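# Set the green book upright in the wire rack

## Task

Put the green book upright into one of the wire rack's slots (any slot will do), with the spine facing up and the page edges at the bottom. At the end, neither hand may be in contact with the book.

## Robot and tools

ROBOT. Two UR12e-type arms, left_arm and right_arm, each carrying a four-digit hand with 16 motors: index, middle and ring fingers plus a thumb. right_arm has a right hand; the left hand is its mirror. Calibrated bases: left_arm at (-0.010, +0.557, 0) m, right_arm at (+0.052, -0.708, 0) m. Fixed things to keep clear of: a post behind the arms, and a camera stand between and slightly behind the two bases.

FRAMES. Scene frame: origin at table-top height, midway between the nominal bases. +z points up, +x points out over the table, and +y points toward left_arm. Positions, targets and offsets all use these axes. Each hand point has its own axes. +z runs along the straight fingers toward the tips. +y points out of the palm face. On the right hand +x points across the palm away from the thumb; on the left hand +x points toward the thumb. Wrist force and torque are reported in the hand's own axes.

THE 48-NUMBER ROW. One row commands both arms at once, every value in [-1, 1]. The order is:
1. left_arm dx, dy, dz, rx, ry, rz.
2. Sixteen left-hand hinge goals.
3. Left current_limit, then left speed.
4. The same 24 numbers for right_arm.
The hinge order is index_abd, index_mcp, index_pip, index_dip, middle_abd, middle_mcp, middle_pip, middle_dip, ring_abd, ring_mcp, ring_pip, ring_dip, thumb_cmc, thumb_axl, thumb_mcp, thumb_ipl.

Pose numbers are offsets, not poses. They are measured in scene axes from the arm's Hand target as it stood when the action or move began. 1.0 equals 0.6 m, or 180 degrees for rotation. rx, ry, rz together form a single rotation vector, turned about the hand point. Six zeros ask nothing new of that arm.

Hinge numbers are absolute goal angles, scaled between each hinge's two stops. A 0 is a real goal, not 'keep as is'. To hold a hand unchanged, send back its hand_goal, hand_current_limit and hand_speed. The straight value is 0 for each _abd, -0.75 for _mcp, -0.58 for _pip and -0.70 for _dip. For the thumb: cmc -0.71, axl -0.68, mcp -0.23, ipl -0.17. Moving toward +1 curls fingers toward the palm and swings the thumb in front of it.

current_limit maps -1..+1 to 0..550 mA (initially +0.4). speed sets the hinge rate to (speed+1)/2 of 8.5 rad/s (initially -0.6). Both settings persist until changed.

TOOLS.
- execute_actions(actions, cameras): actions is a list of actions. Each action is a table of up to 15 rows, one per 1/30 s step. Every row in an action counts from that action's start pose, not from the row before. A short table repeats its last row through step 15. Repeating an offset in a new action moves the arm further. Images are returned if actions is empty or cameras names some.
- move(target, speed, blend, stop_force, zero, blocking, cameras): sends each hand point along a straight path. target is one row, or a list of up to 15 rows; every row is an offset from the same starting Hand targets. speed is in m/s, 0.002 to 3.2, default 0.25. blend is a corner radius in m (0 means stop at each corner). stop_force is in N, 4 to 120: an arm's path ends when its wrist sensor feels that much push against the motion. Use it slowly (around 0.005 m/s) when approaching contact. zero (default true) re-zeroes the sensor first. blocking=false returns early and cannot be combined with stop_force. Paths do not avoid obstacles. All paths stop after 10 s.
- wait(seconds): 0 to 3600, sends nothing new.
- stop(): brakes a running move.
- zoom_image(camera, region): region is [x0, y0, x1, y1] in image pixels, at most 504x504. Works on the latest image from cam_head_left, cam_head_right or cam_high, each 896x504.
- zero_wrist_force(arm): arm is left_arm or right_arm.
- read_manual(section): returns licence texts only.
- finished_scene(): ends the scene for good. The book must stay in place without the robot.

RESULTS. Each result gives per arm:
- end_effector_position (m) and end_effector_quat_wxyz.
- Velocities, omitted when within noise.
- Hand target, the base for the next offsets. The hand often rests a little short of it; send the missing distance as an offset if needed.
- Joint positions and torques.
- hand_goal, hand_measured, hand_current_ma, and hand_state (moving, goal, blocked, overload).
- Wrist force and torque, plus the peak reading since the last shown.
A move also returns a 'move:' line with its ending: done, off_target, moving, held or fault. limits=paced means the pose sent was clipped; limits=held means a check withheld steps. done does not prove there was no contact.

CAUTIONS.
- Each step, the commanded orientation is clipped to within 32 degrees of the measured one.
- A net outside force near 150 N, or a joint torque over its limit, stops the arm for 10 s. Limits are 47.5 N m at the wrists, 132 at the elbow, 290 at the shoulders. A shoulder or elbow straying 7.5 degrees from plan also stops it.
- The arms are stiff. Never target past a firm contact.
- Keep the arms apart. A press between them, including one hand gripping the other's fingers, can end the scene.
- Moves that bring a wrist close to its base axis are refused; route around that arm's base.
- A hinge motor at 495 mA or more for 5 s shuts down.
- Motors at 85 °C brake the arm; a MOTOR HOT warning appears at 70 °C.
- Commands sent while an arm is in a fault stop are lost.
Anything left off the table fails the task.
- Small pushes from outside may nudge loose objects.

Each tool is called after "Request:" as name([rows], argument=value, ...), one row to a line, values as JSON.

## Session

Request:
execute_actions(actions=[])

Scene clock: 0.00 s.
left_arm: end_effector_position=(+0.6159, +0.7345, +0.1615) hand_goal=(+0.000, -0.754, -0.576, -0.696, +0.000, -0.754, -0.576, -0.696, +0.000, -0.754, -0.576, -0.696, -0.714, -0.678, -0.226, -0.168) hand_measured=(-0.0007, -0.7535, -0.5770, -0.6958, +0.0008, -0.7535, -0.5770, -0.6971, +0.0008, -0.7535, -0.5770, -0.6958, -0.7142, -0.6767, -0.2252, -0.1672) hand_current_ma=(+15, +2, +18, +0, -6, -7, +11, -11, +3, +0, +20, +10, +4, -5, -10, +9) hand_state=(goal, goal, goal, goal, goal, goal, goal, goal, goal, goal, goal, goal, goal, goal, goal, goal) hand_current_limit=0.40 hand_speed=-0.60 end_effector_quat_wxyz=(+0.019, +0.746, +0.660, -0.090) | right_arm: end_effector_position=(+0.5863, -0.9401, +0.2267) hand_goal=(+0.000, -0.754, -0.576, -0.696, +0.000, -0.754, -0.576, -0.696, +0.000, -0.754, -0.576, -0.696, -0.714, -0.678, -0.226, -0.168) hand_measured=(+0.0008, -0.7535, -0.5770, -0.6958, +0.0008, -0.7535, -0.5770, -0.6958, +0.0008, -0.7535, -0.5770, -0.6958, -0.7142, -0.6767, -0.2262, -0.1672) hand_current_ma=(+3, -1, -17, +9, +5, +4, +3, -15, +13, +12, -6, -7, -4, -23, +12, -13) hand_state=(goal, goal, goal, goal, goal, goal, goal, goal, goal, goal, goal, goal, goal, goal, goal, goal) hand_current_limit=0.40 hand_speed=-0.60 end_effector_quat_wxyz=(-0.362, +0.364, +0.725, +0.459)
Joint positions: left_arm=[0.07 -1.171 1.816 1.043 1.712 3.321] | right_arm=[-1.021 -0.876 1.855 1.822 1.245 1.245]
Joint velocities: within noise
Joint torques (N m): no reading
Motor temperatures (°C): left_arm=[31 30 34 34 35 35] | right_arm=[34 26 28 33 34 38]
Wrist force (N): no reading
Wrist torque (N m): no reading
Wrist force, peak (N): no reading
Hand target: left_arm +0.6159, +0.7345, +0.1615; +0.019, +0.746, +0.660, -0.090 | right_arm +0.5863, -0.9401, +0.2267; -0.362, +0.364, +0.725, +0.459

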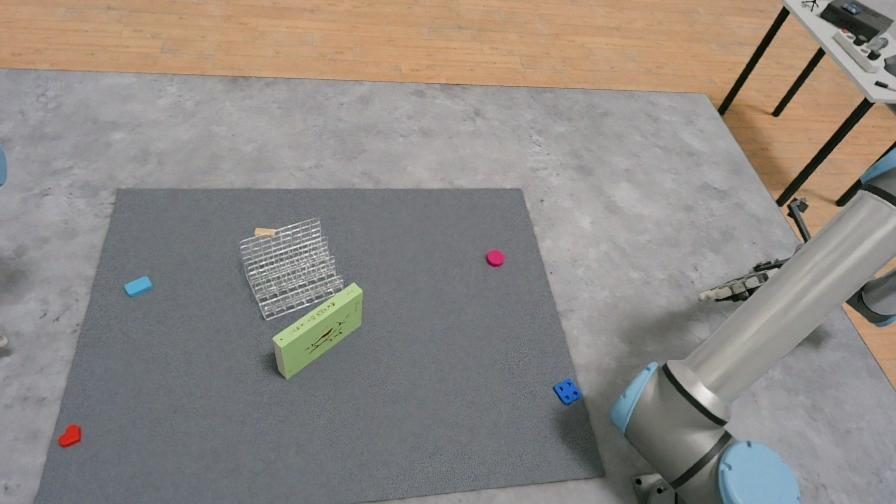

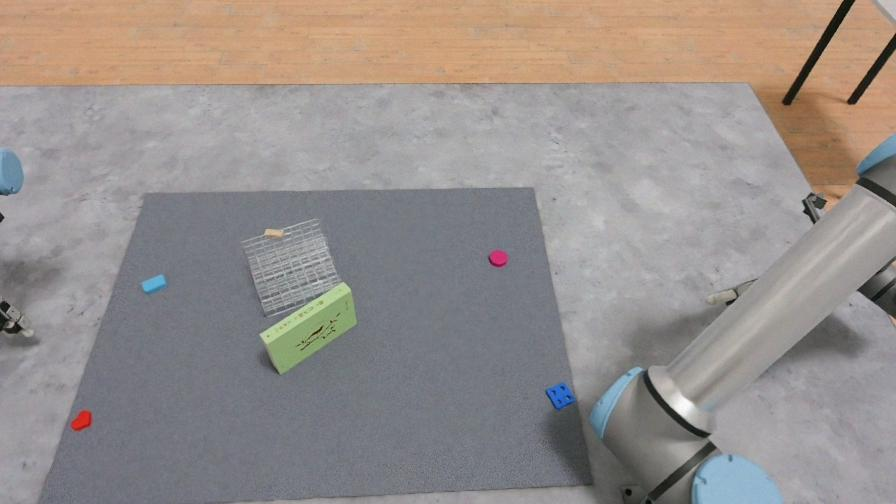

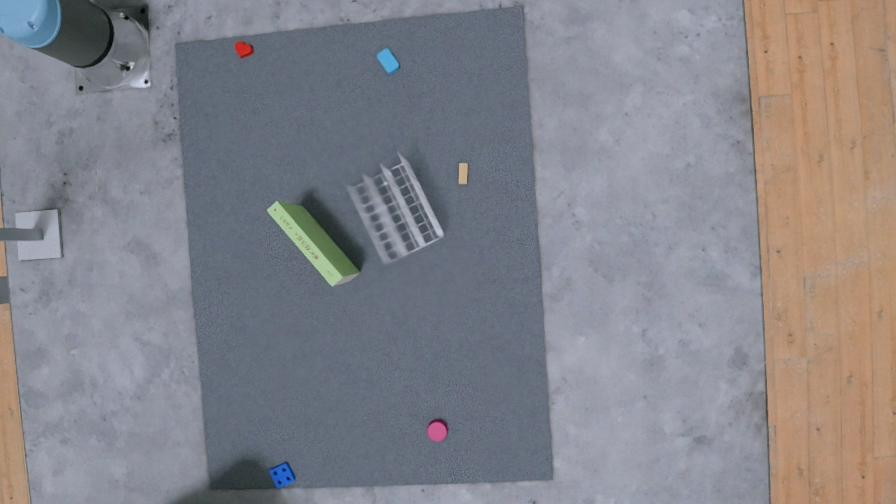

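Request:
zoom_image(camera="cam_head_left", region=[200, 180, 420, 400])

Request:
zoom_image(camera="cam_head_right", region=[200, 180, 420, 400])

Request:
zoom_image(camera="cam_high", region=[240, 120, 480, 320])

Scaled by 2.291 from the camera's image (finer frame: 1280x720).

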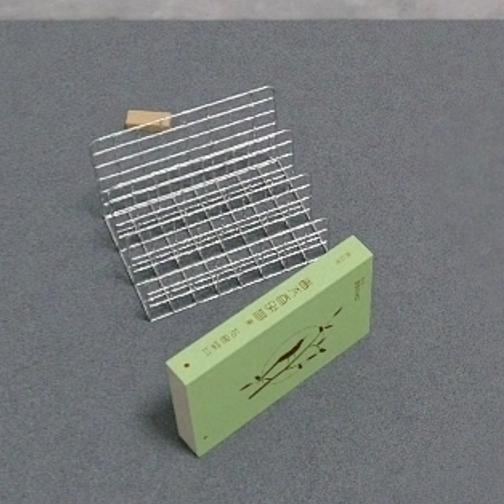

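Scaled by 2.291 from the camera's image (finer frame: 1280x720).

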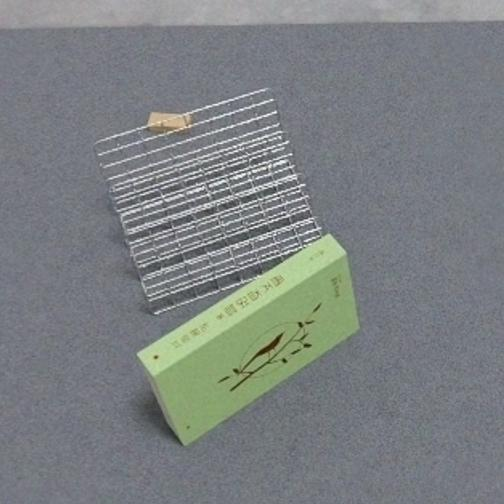

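Scaled by 2.100 from the camera's image (finer frame: 1280x720).

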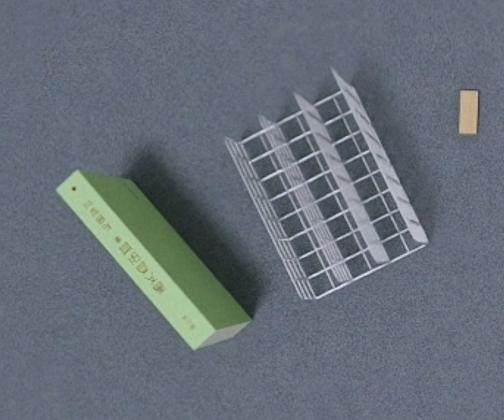

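Request:
zoom_image(camera="cam_head_left", region=[230, 205, 370, 335])

Request:
zoom_image(camera="cam_head_right", region=[230, 205, 370, 335])

Request:
zoom_image(camera="cam_high", region=[330, 140, 460, 270])

Request:
zoom_image(camera="cam_high", region=[255, 190, 375, 300])

Scaled by 3.600 from the camera's image (finer frame: 1280x720).

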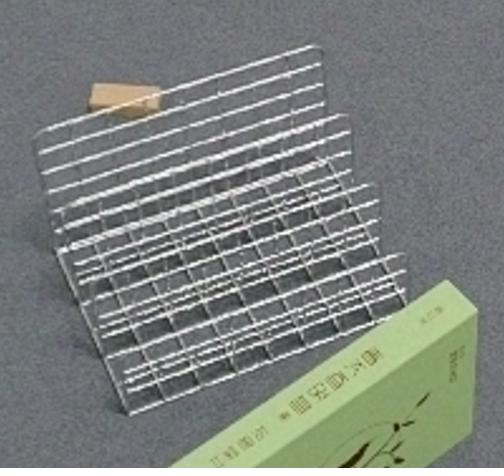

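Scaled by 3.600 from the camera's image (finer frame: 1280x720).

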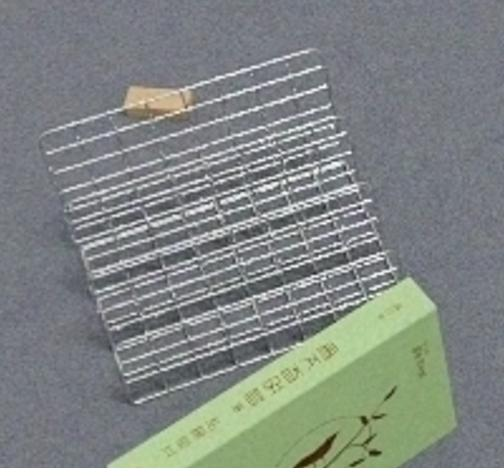

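Scaled by 3.877 from the camera's image (finer frame: 1280x720).

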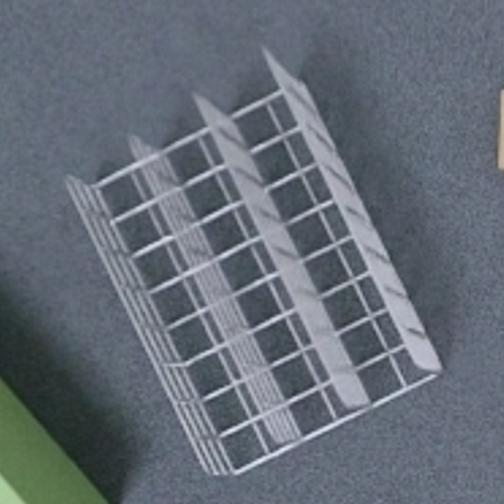

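Scaled by 4.200 from the camera's image (finer frame: 1280x720).

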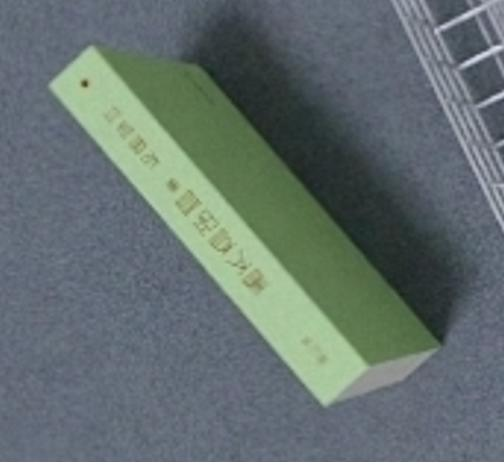

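Request:
move([
  [0,0,0,0,0,0,0,-0.754,-0.576,-0.696,0,-0.754,-0.576,-0.696,0,-0.754,-0.576,-0.696,-0.714,-0.678,-0.226,-0.168,0.4,-0.6,-0.0605,0.2335,0.322,-0.179,-0.294,0.2856,0,-0.754,-0.576,-0.696,0,-0.754,-0.576,-0.696,0,-0.754,-0.576,-0.696,-0.714,-0.678,-0.226,-0.168,0.4,-0.6],
  [0,0,0,0,0,0,0,-0.754,-0.576,-0.696,0,-0.754,-0.576,-0.696,0,-0.754,-0.576,-0.696,-0.714,-0.678,-0.226,-0.168,0.4,-0.6,0.0228,0.65,0.322,-0.2957,-0.643,0.536,0,-0.754,-0.576,-0.696,0,-0.754,-0.576,-0.696,0,-0.754,-0.576,-0.696,-0.714,-0.678,-0.226,-0.168,0.4,-0.6],
], speed=0.35, blend=0.05, cameras=["all"])

Scene clock: 345.03 s.
left_arm: end_effector_position=(+0.6159, +0.7345, +0.1615) hand_goal=(+0.000, -0.754, -0.576, -0.696, +0.000, -0.754, -0.576, -0.696, +0.000, -0.754, -0.576, -0.696, -0.714, -0.678, -0.226, -0.168) hand_measured=(-0.0007, -0.7535, -0.5757, -0.6958, -0.0007, -0.7535, -0.5757, -0.6971, -0.0007, -0.7535, -0.5757, -0.6958, -0.7142, -0.6777, -0.2232, -0.1672) hand_current_ma=(+2, -4, +1, +1, +10, -5, +6, -6, +3, -1, -2, -5, -3, -9, -8, -6) hand_state=(goal, goal, goal, goal, goal, goal, goal, goal, goal, goal, goal, goal, goal, goal, goal, goal) hand_current_limit=0.40 hand_speed=-0.60 end_effector_quat_wxyz=(+0.019, +0.746, +0.660, -0.090) | right_arm: end_effector_position=(+0.5999, -0.5502, +0.4200) hand_goal=(+0.000, -0.754, -0.576, -0.696, +0.000, -0.754, -0.576, -0.696, +0.000, -0.754, -0.576, -0.696, -0.714, -0.678, -0.226, -0.168) hand_measured=(+0.0037, -0.7474, -0.5718, -0.6971, +0.0037, -0.7486, -0.5705, -0.6958, +0.0037, -0.7486, -0.5731, -0.6958, -0.7117, -0.6777, -0.2232, -0.1681) hand_current_ma=(-3, +12, +7, +2, -6, +2, +18, +7, +13, +7, +13, -5, +8, +0, +16, -1) hand_state=(goal, goal, goal, goal, goal, goal, goal, goal, goal, goal, goal, goal, goal, goal, goal, goal) hand_current_limit=0.40 hand_speed=-0.60 end_effector_quat_wxyz=(+0.300, -0.576, +0.752, -0.112)
Joint positions: left_arm=[0.07 -1.171 1.816 1.043 1.712 3.321] | right_arm=[-0.231 -1.613 1.745 0.858 1.258 0.122]
Joint torques (N m): left_arm=[0.2 -53.82 -28.46 4.76 -0.27 0.46] | right_arm=[15.36 -45.37 -31.78 -0.17 -4.55 -3.47]
Wrist force (N): left_arm=[-0.1 0.2 0.0] | right_arm=[-2.1 -3.6 -1.0]
Wrist torque (N m): left_arm=[0.03 0.01 -0.02] | right_arm=[-0.40 0.33 -0.40]
Wrist force, peak (N): left_arm=[-0.4 0.1 -0.5] | right_arm=[-2.9 -3.6 -0.9]
Hand target: left_arm +0.6159, +0.7345, +0.1615; +0.019, +0.746, +0.660, -0.090 | right_arm +0.5999, -0.5501, +0.4199; +0.300, -0.576, +0.752, -0.112
Off the commanded pose: left_arm 0.000 m, 0 deg | right_arm 0.000 m, 0 deg.
move: done

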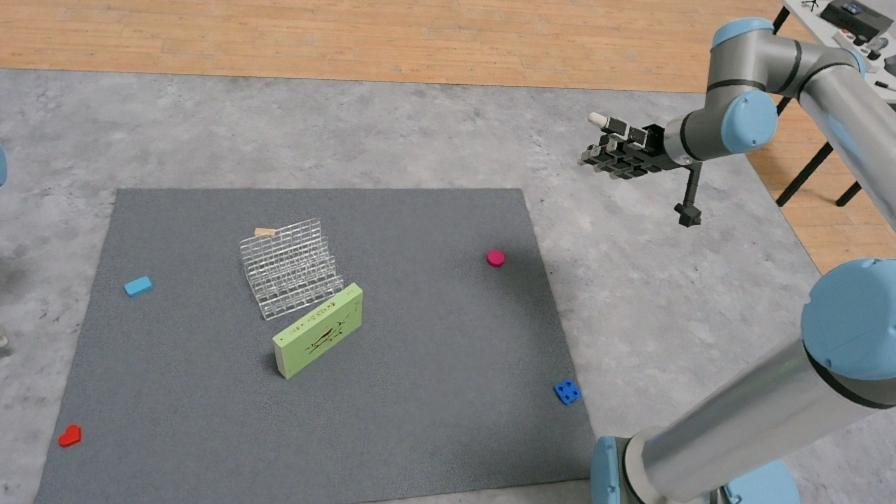

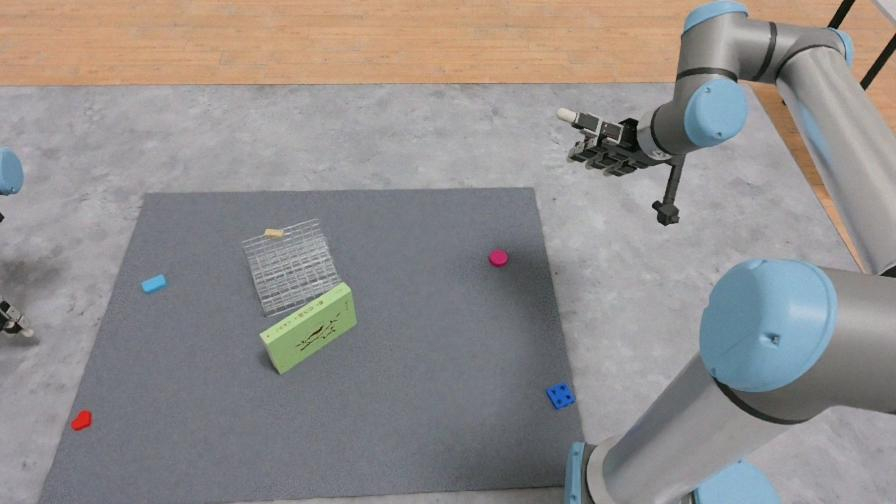

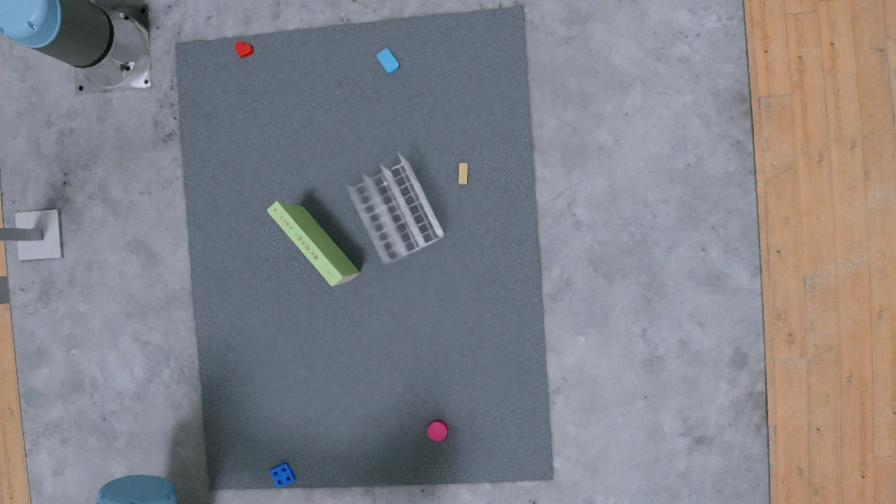

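Request:
move(target=[0,0,0,0,0,0,0,-0.754,-0.576,-0.696,0,-0.754,-0.576,-0.696,0,-0.754,-0.576,-0.696,-0.714,-0.678,-0.226,-0.168,0.4,-0.6,-0.1667,0.5,0,-0.0125,-0.333,0.193,0,0.315,-0.576,-0.696,0,0.315,-0.576,-0.696,0,0.315,-0.576,-0.696,0.671,-0.678,-0.315,-0.168,0.4,-0.6], speed=0.35, cameras=["all"])

Scene clock: 361.80 s.
left_arm: end_effector_position=(+0.6159, +0.7345, +0.1615) hand_goal=(+0.000, -0.754, -0.576, -0.696, +0.000, -0.754, -0.576, -0.696, +0.000, -0.754, -0.576, -0.696, -0.714, -0.678, -0.226, -0.168) hand_measured=(+0.0008, -0.7535, -0.5757, -0.6958, +0.0008, -0.7535, -0.5770, -0.6958, +0.0008, -0.7523, -0.5770, -0.6958, -0.7142, -0.6777, -0.2242, -0.1672) hand_current_ma=(-2, +3, +22, +5, -4, +1, +8, -11, +7, -7, +17, +4, +16, -4, -18, -3) hand_state=(goal, goal, goal, goal, goal, goal, goal, goal, goal, goal, goal, goal, goal, goal, goal, goal) hand_current_limit=0.40 hand_speed=-0.60 end_effector_quat_wxyz=(+0.019, +0.746, +0.660, -0.090) | right_arm: end_effector_position=(+0.4999, -0.2502, +0.4200) hand_goal=(+0.000, +0.314, -0.576, -0.696, +0.000, +0.314, -0.576, -0.696, +0.000, +0.314, -0.576, -0.696, +0.670, -0.678, -0.316, -0.168) hand_measured=(+0.0037, +0.3150, -0.5718, -0.6971, +0.0037, +0.3162, -0.5718, -0.6958, +0.0023, +0.3162, -0.5731, -0.6958, +0.6685, -0.6777, -0.3093, -0.1672) hand_current_ma=(-1, -12, +2, +2, -5, +6, +13, -9, +15, +14, +7, -6, +10, -12, +19, -18) hand_state=(goal, goal, goal, goal, goal, goal, goal, goal, goal, goal, goal, goal, goal, goal, goal, goal) hand_current_limit=0.40 hand_speed=-0.60 end_effector_quat_wxyz=(+0.638, -0.639, +0.305, -0.304)
Joint positions: left_arm=[0.07 -1.171 1.816 1.043 1.712 3.321] | right_arm=[0.357 -1.91 2.145 -0.234 1.242 0]
Joint torques (N m): left_arm=[1.27 -55.72 -27.4 4.87 -0.26 0.52] | right_arm=[16.18 -2.6 -34.69 -3.02 2.86 -4.05]
Wrist force (N): left_arm=[-0.4 0.0 -0.2] | right_arm=[-2.6 -3.4 -0.2]
Wrist torque (N m): left_arm=[0.03 0.04 -0.04] | right_arm=[-0.23 0.31 -0.24]
Wrist force, peak (N): left_arm=[-0.1 0.1 -0.6] | right_arm=[-2.1 -4.4 -1.0]
Hand target: left_arm +0.6159, +0.7345, +0.1615; +0.019, +0.746, +0.660, -0.090 | right_arm +0.4999, -0.2501, +0.4199; +0.638, -0.639, +0.305, -0.304
Off the commanded pose: left_arm 0.000 m, 0 deg | right_arm 0.000 m, 0 deg.
move: done

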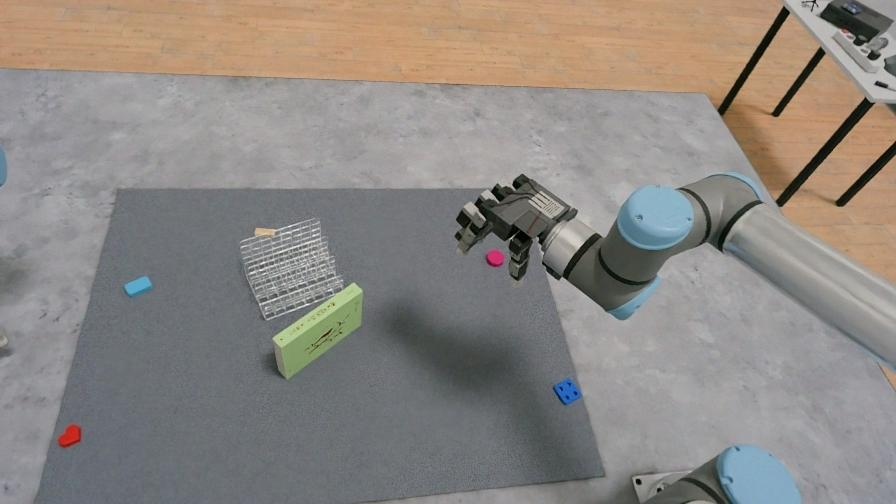

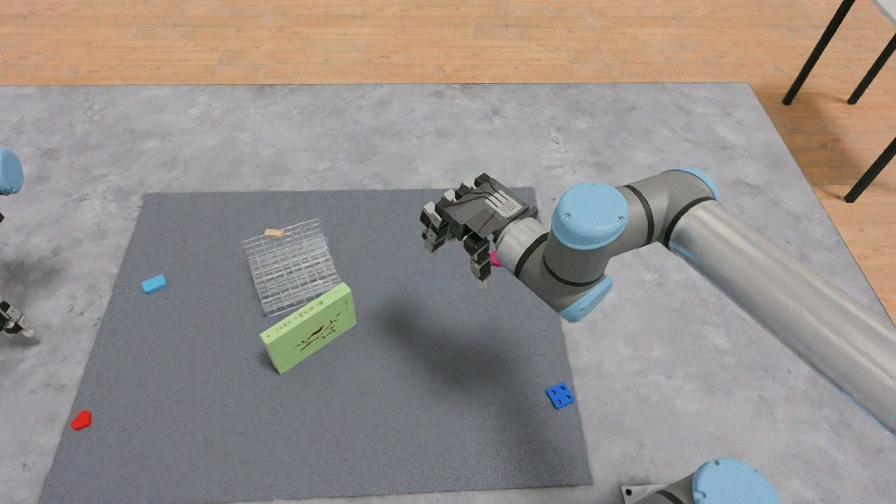

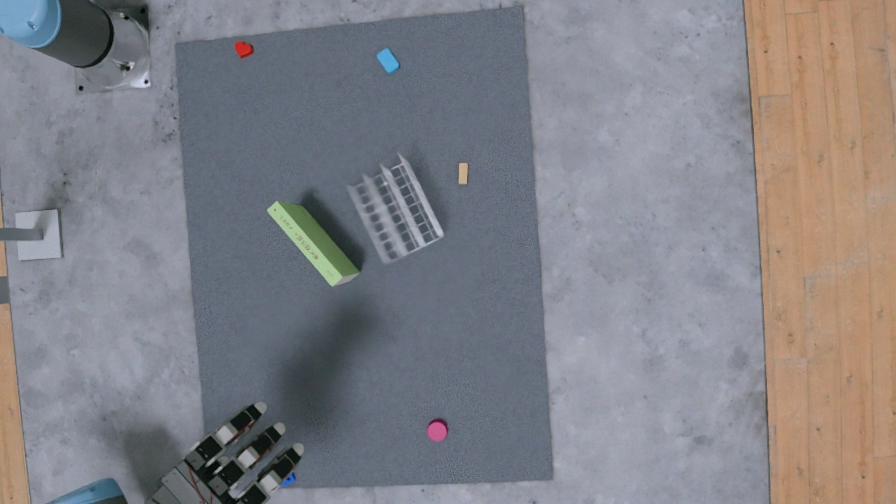

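Request:
zoom_image(camera="cam_high", region=[140, 384, 320, 504])

Request:
zoom_image(camera="cam_head_left", region=[430, 160, 610, 300])

Request:
zoom_image(camera="cam_head_right", region=[390, 160, 570, 300])

Scaled by 2.800 from the camera's image (finer frame: 1280x720).

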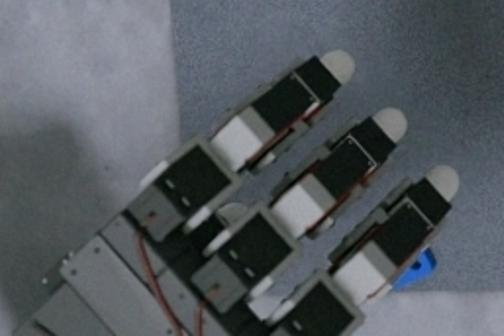

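Scaled by 2.800 from the camera's image (finer frame: 1280x720).

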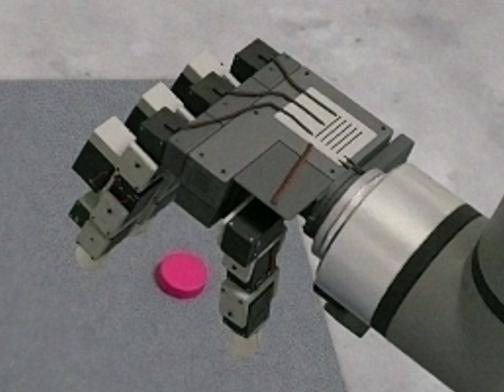

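Scaled by 2.800 from the camera's image (finer frame: 1280x720).

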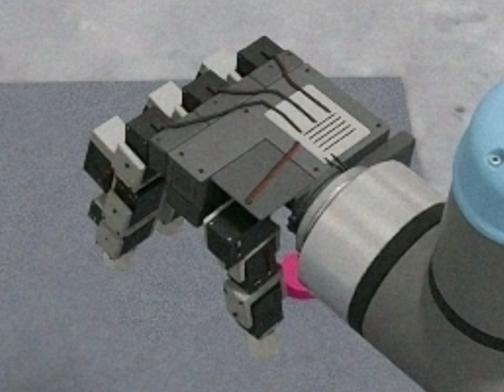

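Request:
move(target=[0,0,0,0,0,0,0,-0.754,-0.576,-0.696,0,-0.754,-0.576,-0.696,0,-0.754,-0.576,-0.696,-0.714,-0.678,-0.226,-0.168,0.4,-0.6,0.0685,0.5422,-0.2,0,0,-0.0028,0,0.315,-0.576,-0.696,0,0.315,-0.576,-0.696,0,0.315,-0.576,-0.696,0.671,-0.678,-0.315,-0.168,0.4,-0.6], speed=0.3, cameras=["all"])

Request:
zoom_image(camera="cam_high", region=[240, 170, 400, 310])

Request:
zoom_image(camera="cam_head_left", region=[240, 230, 420, 390])

Request:
zoom_image(camera="cam_head_right", region=[220, 230, 400, 390])

Scene clock: 486.40 s.
left_arm: end_effector_position=(+0.6159, +0.7345, +0.1615) hand_goal=(+0.000, -0.754, -0.576, -0.696, +0.000, -0.754, -0.576, -0.696, +0.000, -0.754, -0.576, -0.696, -0.714, -0.678, -0.226, -0.168) hand_measured=(-0.0007, -0.7535, -0.5757, -0.6958, +0.0008, -0.7523, -0.5770, -0.6958, +0.0008, -0.7523, -0.5770, -0.6958, -0.7142, -0.6777, -0.2232, -0.1681) hand_current_ma=(+3, +3, +2, +1, +9, +7, +13, -1, +3, -1, -2, -11, +16, -9, -4, -3) hand_state=(goal, goal, goal, goal, goal, goal, goal, goal, goal, goal, goal, goal, goal, goal, goal, goal) hand_current_limit=0.40 hand_speed=-0.60 end_effector_quat_wxyz=(+0.019, +0.746, +0.660, -0.090) | right_arm: end_effector_position=(+0.5410, +0.0751, +0.3000) hand_goal=(+0.000, +0.314, -0.576, -0.696, +0.000, +0.314, -0.576, -0.696, +0.000, +0.314, -0.576, -0.696, +0.670, -0.678, -0.316, -0.168) hand_measured=(+0.0037, +0.3162, -0.5718, -0.6958, +0.0037, +0.3162, -0.5718, -0.6958, -0.0007, +0.3162, -0.5731, -0.6958, +0.6697, -0.6788, -0.3113, -0.1672) hand_current_ma=(+0, +11, +2, +2, -3, +0, +10, -2, +2, +1, -6, -9, +5, -14, +28, +0) hand_state=(goal, goal, goal, goal, goal, goal, goal, goal, goal, goal, goal, goal, goal, goal, goal, goal) hand_current_limit=0.40 hand_speed=-0.60 end_effector_quat_wxyz=(+0.637, -0.637, +0.308, -0.307)
Joint positions: left_arm=[0.07 -1.171 1.816 1.043 1.712 3.321] | right_arm=[0.85 -1.31 1.797 -0.486 1.744 0.001]
Joint torques (N m): left_arm=[1.11 -54.09 -26.83 4.87 0.02 0.36] | right_arm=[17.02 -40.59 -45.26 0.14 2.35 -3.3]
Wrist force (N): left_arm=[-0.1 0.1 -0.5] | right_arm=[-2.5 -3.2 -0.1]
Wrist torque (N m): left_arm=[0.05 -0.01 -0.02] | right_arm=[-0.27 0.31 -0.36]
Wrist force, peak (N): left_arm=[-0.3 0.5 -0.5] | right_arm=[-2.8 -4.1 -0.3]
Hand target: left_arm +0.6159, +0.7345, +0.1615; +0.019, +0.746, +0.660, -0.090 | right_arm +0.5410, +0.0752, +0.2999; +0.636, -0.637, +0.308, -0.307
Off the commanded pose: left_arm 0.000 m, 0 deg | right_arm 0.000 m, 0 deg.
move: done

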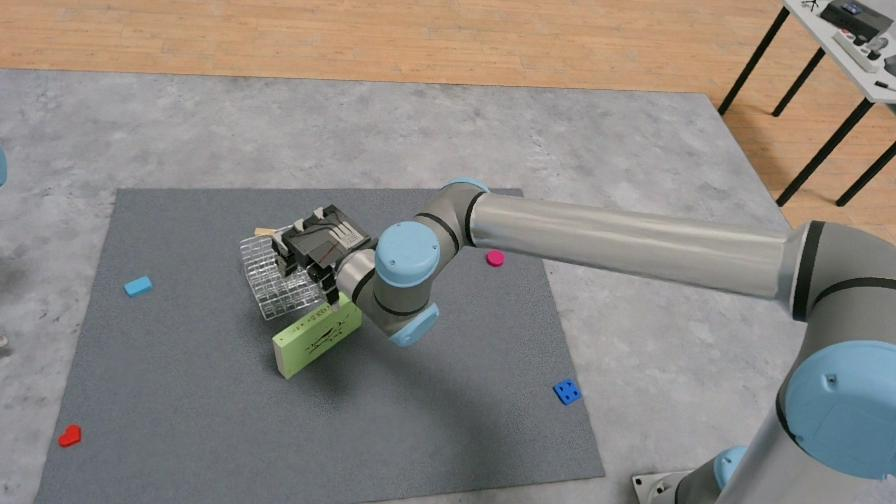

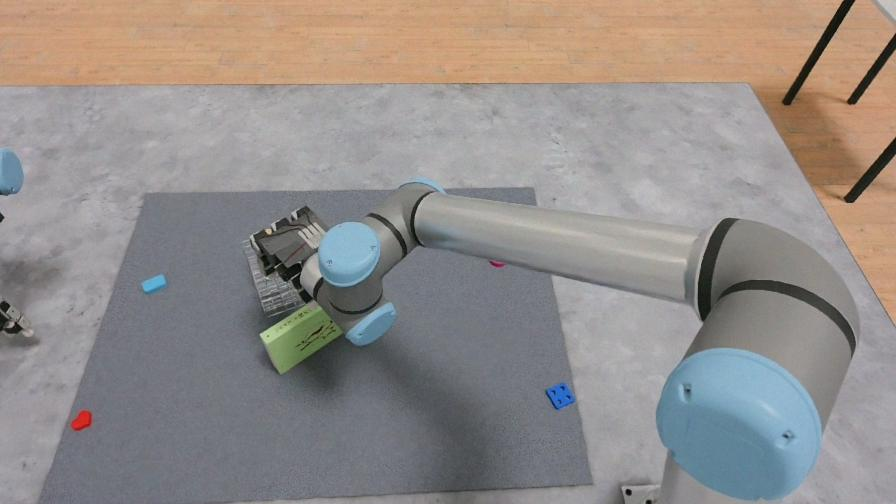

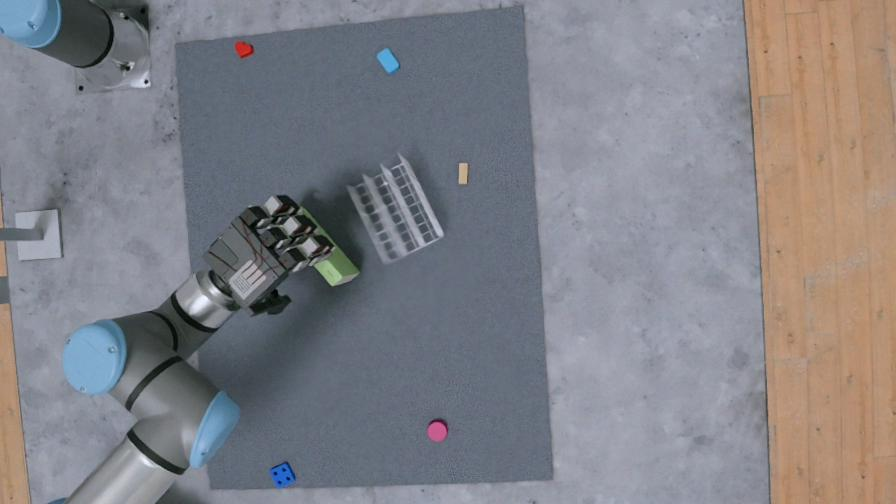

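Scaled by 3.150 from the camera's image (finer frame: 1280x720).

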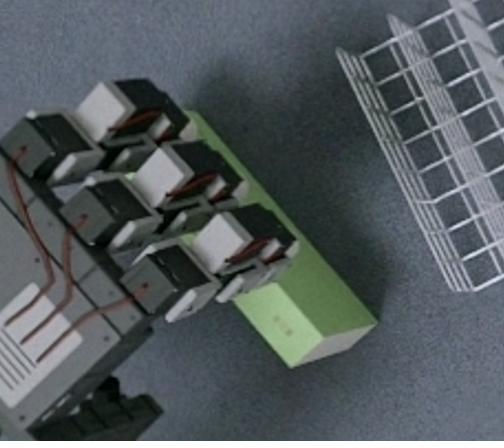

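Scaled by 2.800 from the camera's image (finer frame: 1280x720).

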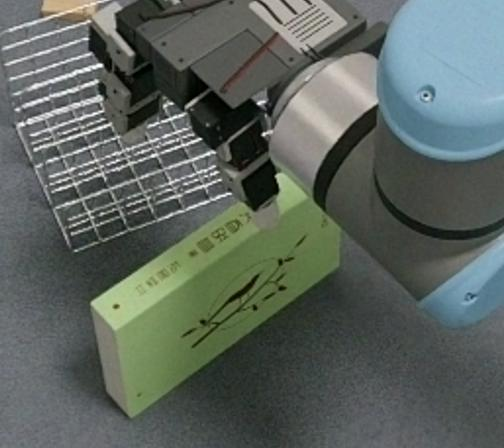

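Scaled by 2.800 from the camera's image (finer frame: 1280x720).

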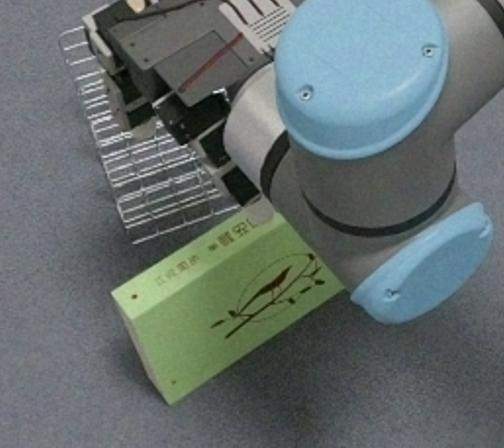

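Request:
move(target=[0,0,0,0,0,0,0,-0.754,-0.576,-0.696,0,-0.754,-0.576,-0.696,0,-0.754,-0.576,-0.696,-0.714,-0.678,-0.226,-0.168,0.4,-0.6,0,0,-0.2267,0,0,0,0,0.315,-0.576,-0.696,0,0.315,-0.576,-0.696,0,0.315,-0.576,-0.696,0.671,-0.678,-0.315,-0.168,0.4,-0.6], speed=0.12, stop_force=15, cameras=["all"])

Request:
zoom_image(camera="cam_high", region=[240, 170, 400, 310])

Request:
zoom_image(camera="cam_head_left", region=[240, 230, 420, 390])

Request:
zoom_image(camera="cam_head_right", region=[220, 230, 400, 390])

Scene clock: 512.83 s.
left_arm: end_effector_position=(+0.6159, +0.7345, +0.1615) hand_goal=(+0.000, -0.754, -0.576, -0.696, +0.000, -0.754, -0.576, -0.696, +0.000, -0.754, -0.576, -0.696, -0.714, -0.678, -0.226, -0.168) hand_measured=(+0.0008, -0.7535, -0.5770, -0.6971, -0.0007, -0.7523, -0.5770, -0.6958, -0.0007, -0.7523, -0.5782, -0.6971, -0.7154, -0.6777, -0.2232, -0.1681) hand_current_ma=(-1, +0, +14, -3, +3, -3, +13, -6, +4, +6, +10, -3, +9, -10, -19, +9) hand_state=(goal, goal, goal, goal, goal, goal, goal, goal, goal, goal, goal, goal, goal, goal, goal, goal) hand_current_limit=0.40 hand_speed=-0.60 end_effector_quat_wxyz=(+0.019, +0.746, +0.660, -0.090) | right_arm: end_effector_position=(+0.5410, +0.0752, +0.1639) hand_goal=(+0.000, +0.314, -0.576, -0.696, +0.000, +0.314, -0.576, -0.696, +0.000, +0.314, -0.576, -0.696, +0.670, -0.678, -0.316, -0.168) hand_measured=(+0.0023, +0.3162, -0.5718, -0.6958, +0.0037, +0.3162, -0.5718, -0.6958, -0.0007, +0.3162, -0.5731, -0.6958, +0.6697, -0.6788, -0.3113, -0.1681) hand_current_ma=(-8, +21, +1, +6, +19, +5, +1, -1, +5, +3, -12, -17, -8, -15, +34, -9) hand_state=(goal, goal, goal, goal, goal, goal, goal, goal, goal, goal, goal, goal, goal, goal, goal, goal) hand_current_limit=0.40 hand_speed=-0.60 end_effector_quat_wxyz=(+0.636, -0.637, +0.308, -0.307)
Joint positions: left_arm=[0.07 -1.171 1.816 1.043 1.712 3.321] | right_arm=[0.85 -1.178 1.9 -0.721 1.744 0.001]
Joint torques (N m): left_arm=[0.54 -55.17 -27.22 4.87 -0.32 0.56] | right_arm=[-4.69 -49.82 -25.61 -3.92 -0.22 -3.32]
Wrist force (N): left_arm=[-0.4 0.1 -0.3] | right_arm=[-1.9 -3.0 0.0]
Wrist torque (N m): left_arm=[0.04 0.04 -0.05] | right_arm=[-0.25 0.24 -0.31]
Wrist force, peak (N): left_arm=[-0.1 0.1 -0.7] | right_arm=[-1.8 -4.4 -0.4]
Hand target: left_arm +0.6159, +0.7345, +0.1615; +0.019, +0.746, +0.660, -0.090 | right_arm +0.5410, +0.0752, +0.1639; +0.636, -0.637, +0.308, -0.307
Off the commanded pose: left_arm 0.000 m, 0 deg | right_arm 0.000 m, 0 deg.
move: done

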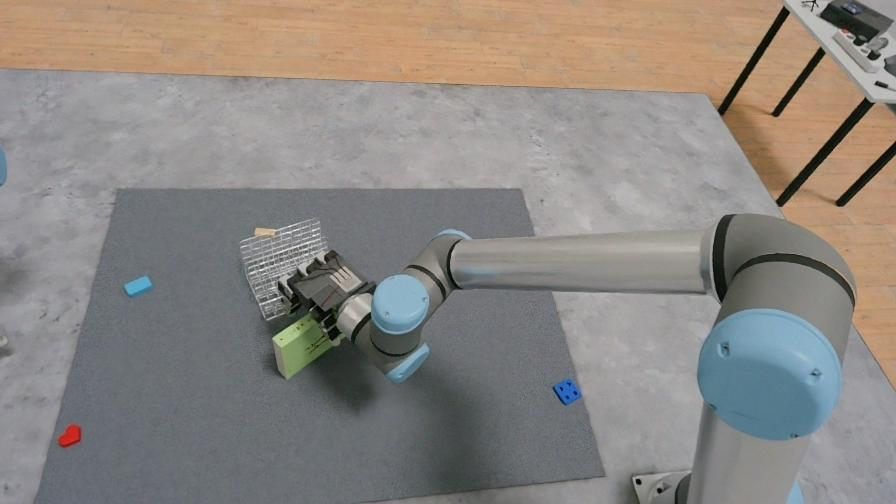

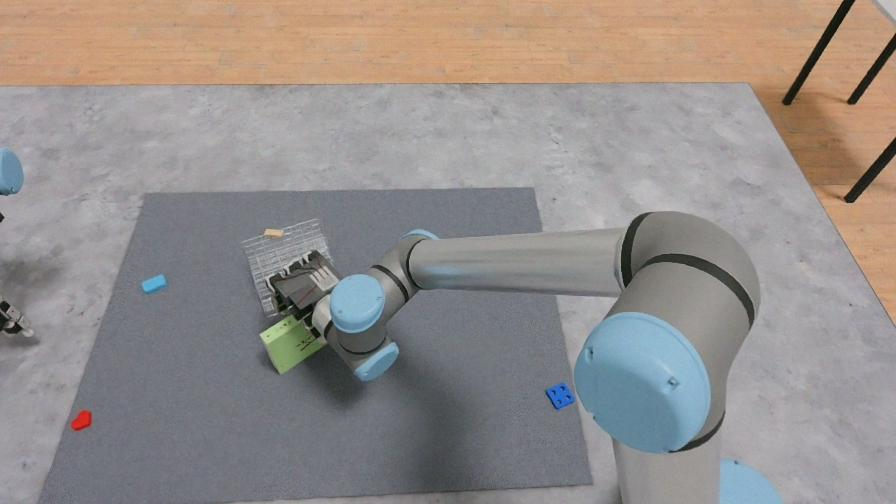

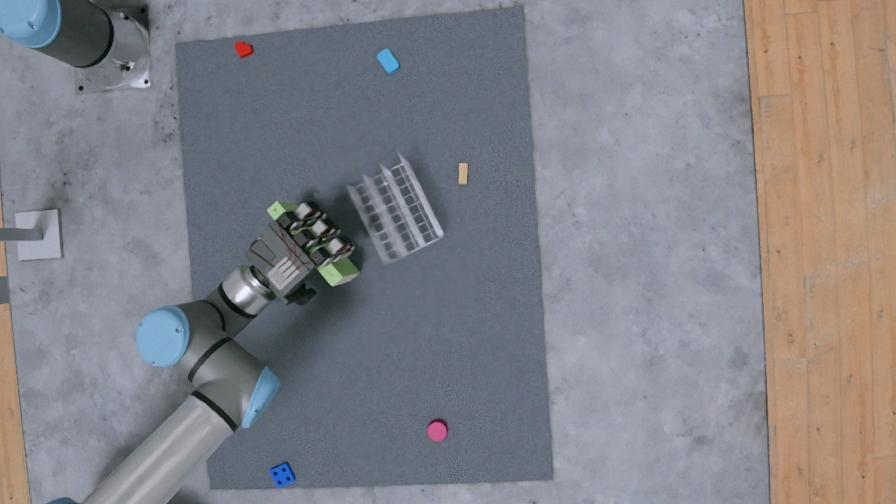

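Scaled by 3.150 from the camera's image (finer frame: 1280x720).

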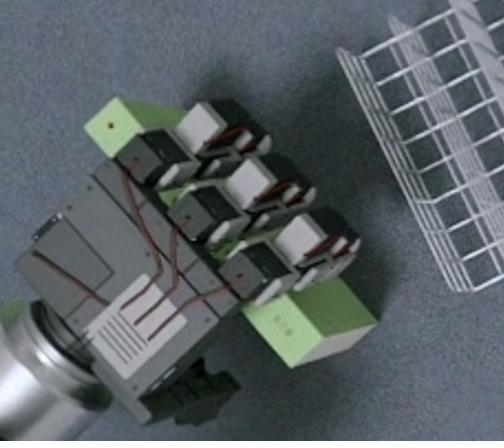

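Scaled by 2.800 from the camera's image (finer frame: 1280x720).

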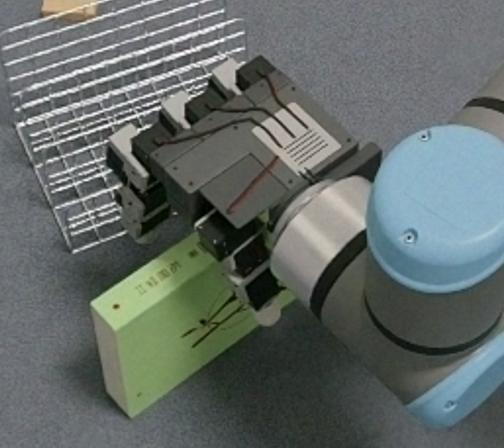

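Scaled by 2.800 from the camera's image (finer frame: 1280x720).

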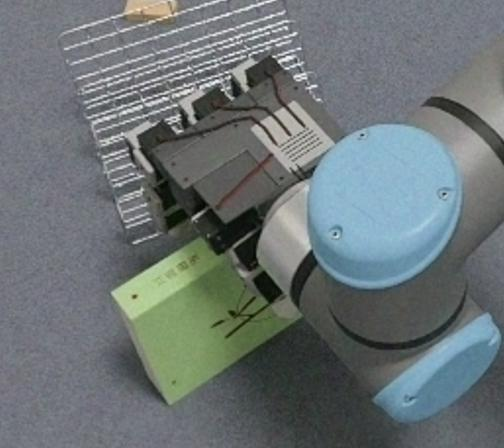

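Request:
move(target=[0,0,0,0,0,0,0,-0.754,-0.576,-0.696,0,-0.754,-0.576,-0.696,0,-0.754,-0.576,-0.696,-0.714,-0.678,-0.226,-0.168,0.4,-0.6,0,0,0,0,0,0,0,0.519,-0.576,-0.696,0,0.519,-0.576,-0.696,0,0.519,-0.576,-0.696,0.671,-0.678,-0.192,-0.168,0.0,-0.9], cameras=["all"])

Request:
zoom_image(camera="cam_high", region=[260, 190, 370, 300])

Request:
zoom_image(camera="cam_head_left", region=[260, 250, 380, 370])

Request:
zoom_image(camera="cam_head_right", region=[240, 250, 360, 370])

Scene clock: 540.43 s.
left_arm: end_effector_position=(+0.6159, +0.7345, +0.1615) hand_goal=(+0.000, -0.754, -0.576, -0.696, +0.000, -0.754, -0.576, -0.696, +0.000, -0.754, -0.576, -0.696, -0.714, -0.678, -0.226, -0.168) hand_measured=(+0.0008, -0.7535, -0.5757, -0.6958, +0.0008, -0.7523, -0.5770, -0.6958, -0.0007, -0.7535, -0.5770, -0.6958, -0.7142, -0.6777, -0.2242, -0.1681) hand_current_ma=(+12, +3, +3, +6, +21, +1, +14, +4, +2, -4, +6, -14, -7, -11, -6, +2) hand_state=(goal, goal, goal, goal, goal, goal, goal, goal, goal, goal, goal, goal, goal, goal, goal, goal) hand_current_limit=0.40 hand_speed=-0.60 end_effector_quat_wxyz=(+0.019, +0.746, +0.660, -0.090) | right_arm: end_effector_position=(+0.5410, +0.0752, +0.1639) hand_goal=(+0.000, +0.518, -0.576, -0.696, +0.000, +0.518, -0.576, -0.696, +0.000, +0.518, -0.576, -0.696, +0.670, -0.678, -0.192, -0.168) hand_measured=(+0.0023, +0.5164, -0.5757, -0.6958, +0.0037, +0.5176, -0.5718, -0.6958, -0.0007, +0.5176, -0.5731, -0.6958, +0.6697, -0.6777, -0.1945, -0.1681) hand_current_ma=(+0, +7, -8, +6, +5, +8, +10, -20, +7, -10, -12, +7, +2, -17, -2, -10) hand_state=(goal, goal, goal, goal, goal, goal, goal, goal, goal, goal, goal, goal, goal, goal, goal, goal) hand_current_limit=0.00 hand_speed=-0.90 end_effector_quat_wxyz=(+0.636, -0.637, +0.308, -0.307)
Joint positions: left_arm=[0.07 -1.171 1.816 1.043 1.712 3.321] | right_arm=[0.85 -1.178 1.9 -0.721 1.744 0.001]
Joint torques (N m): left_arm=[1.53 -55.55 -27.28 4.84 -0.24 0.39] | right_arm=[5.73 -49.73 -26.19 -3.7 0.48 -3.12]
Wrist force (N): left_arm=[0.0 -0.1 -0.6] | right_arm=[-2.0 -3.0 0.0]
Wrist torque (N m): left_arm=[0.04 -0.02 -0.01] | right_arm=[-0.22 0.24 -0.31]
Wrist force, peak (N): left_arm=[0.0 0.2 -0.7] | right_arm=[-2.2 -3.6 -0.2]
Hand target: left_arm +0.6159, +0.7345, +0.1615; +0.019, +0.746, +0.660, -0.090 | right_arm +0.5410, +0.0752, +0.1639; +0.636, -0.637, +0.308, -0.307
Off the commanded pose: left_arm 0.000 m, 0 deg | right_arm 0.000 m, 0 deg.
move: done

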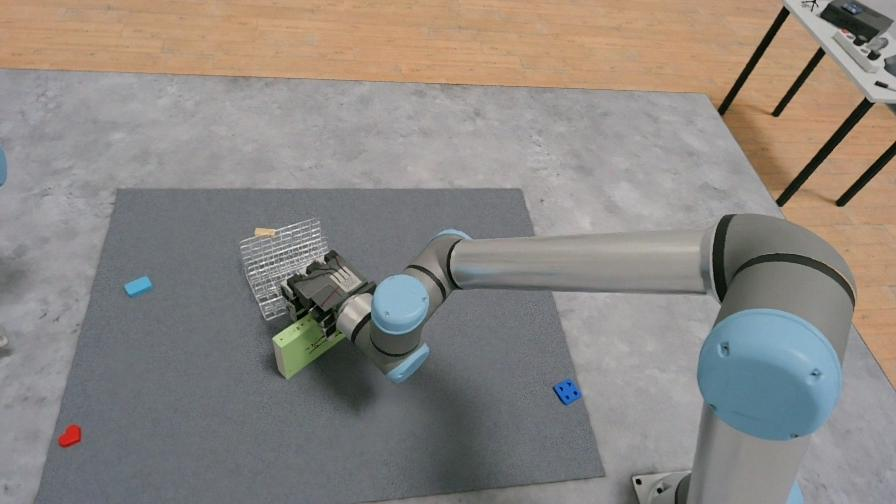

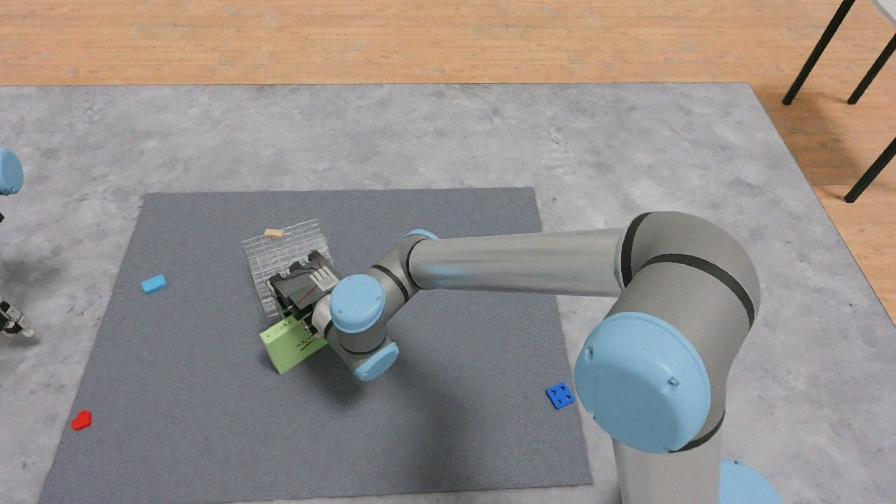

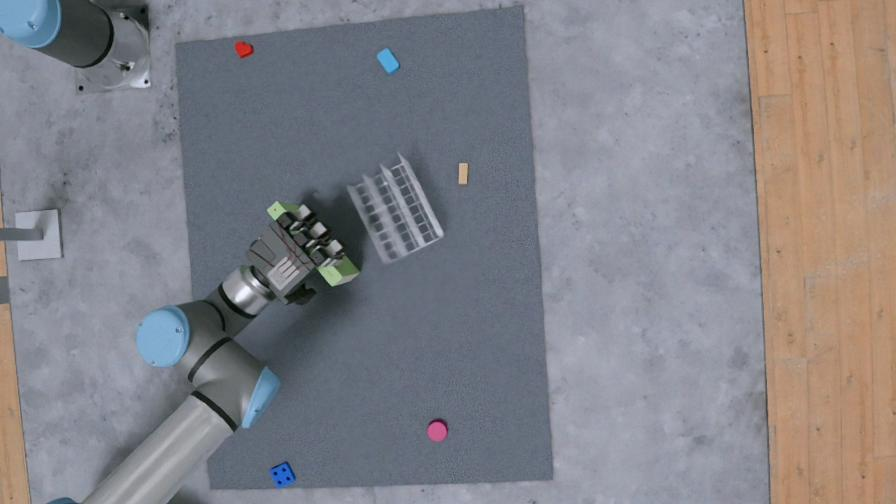

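Scaled by 4.582 from the camera's image (finer frame: 1280x720).

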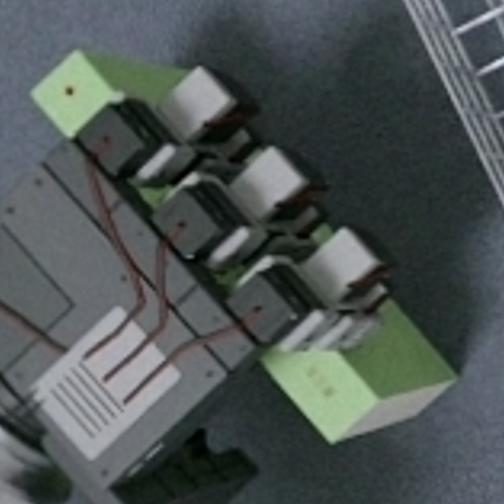

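Scaled by 4.200 from the camera's image (finer frame: 1280x720).

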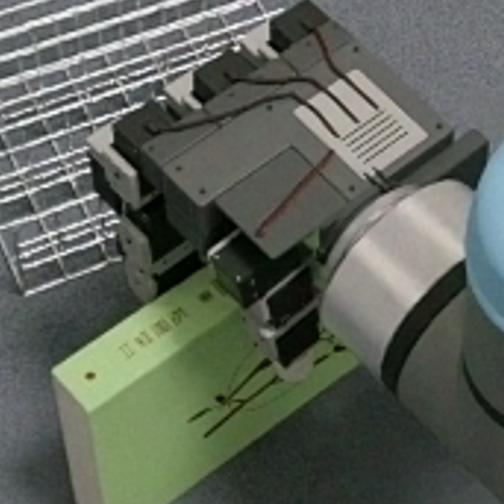

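Scaled by 4.200 from the camera's image (finer frame: 1280x720).

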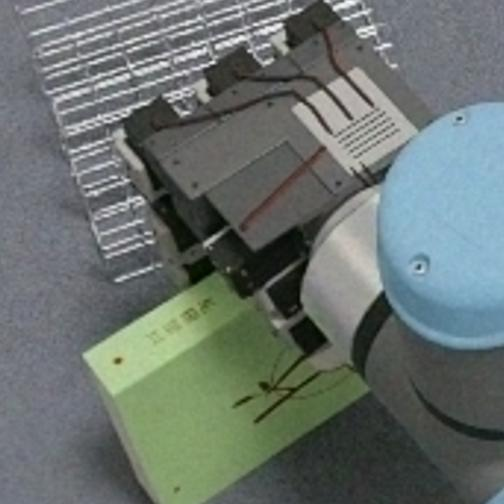

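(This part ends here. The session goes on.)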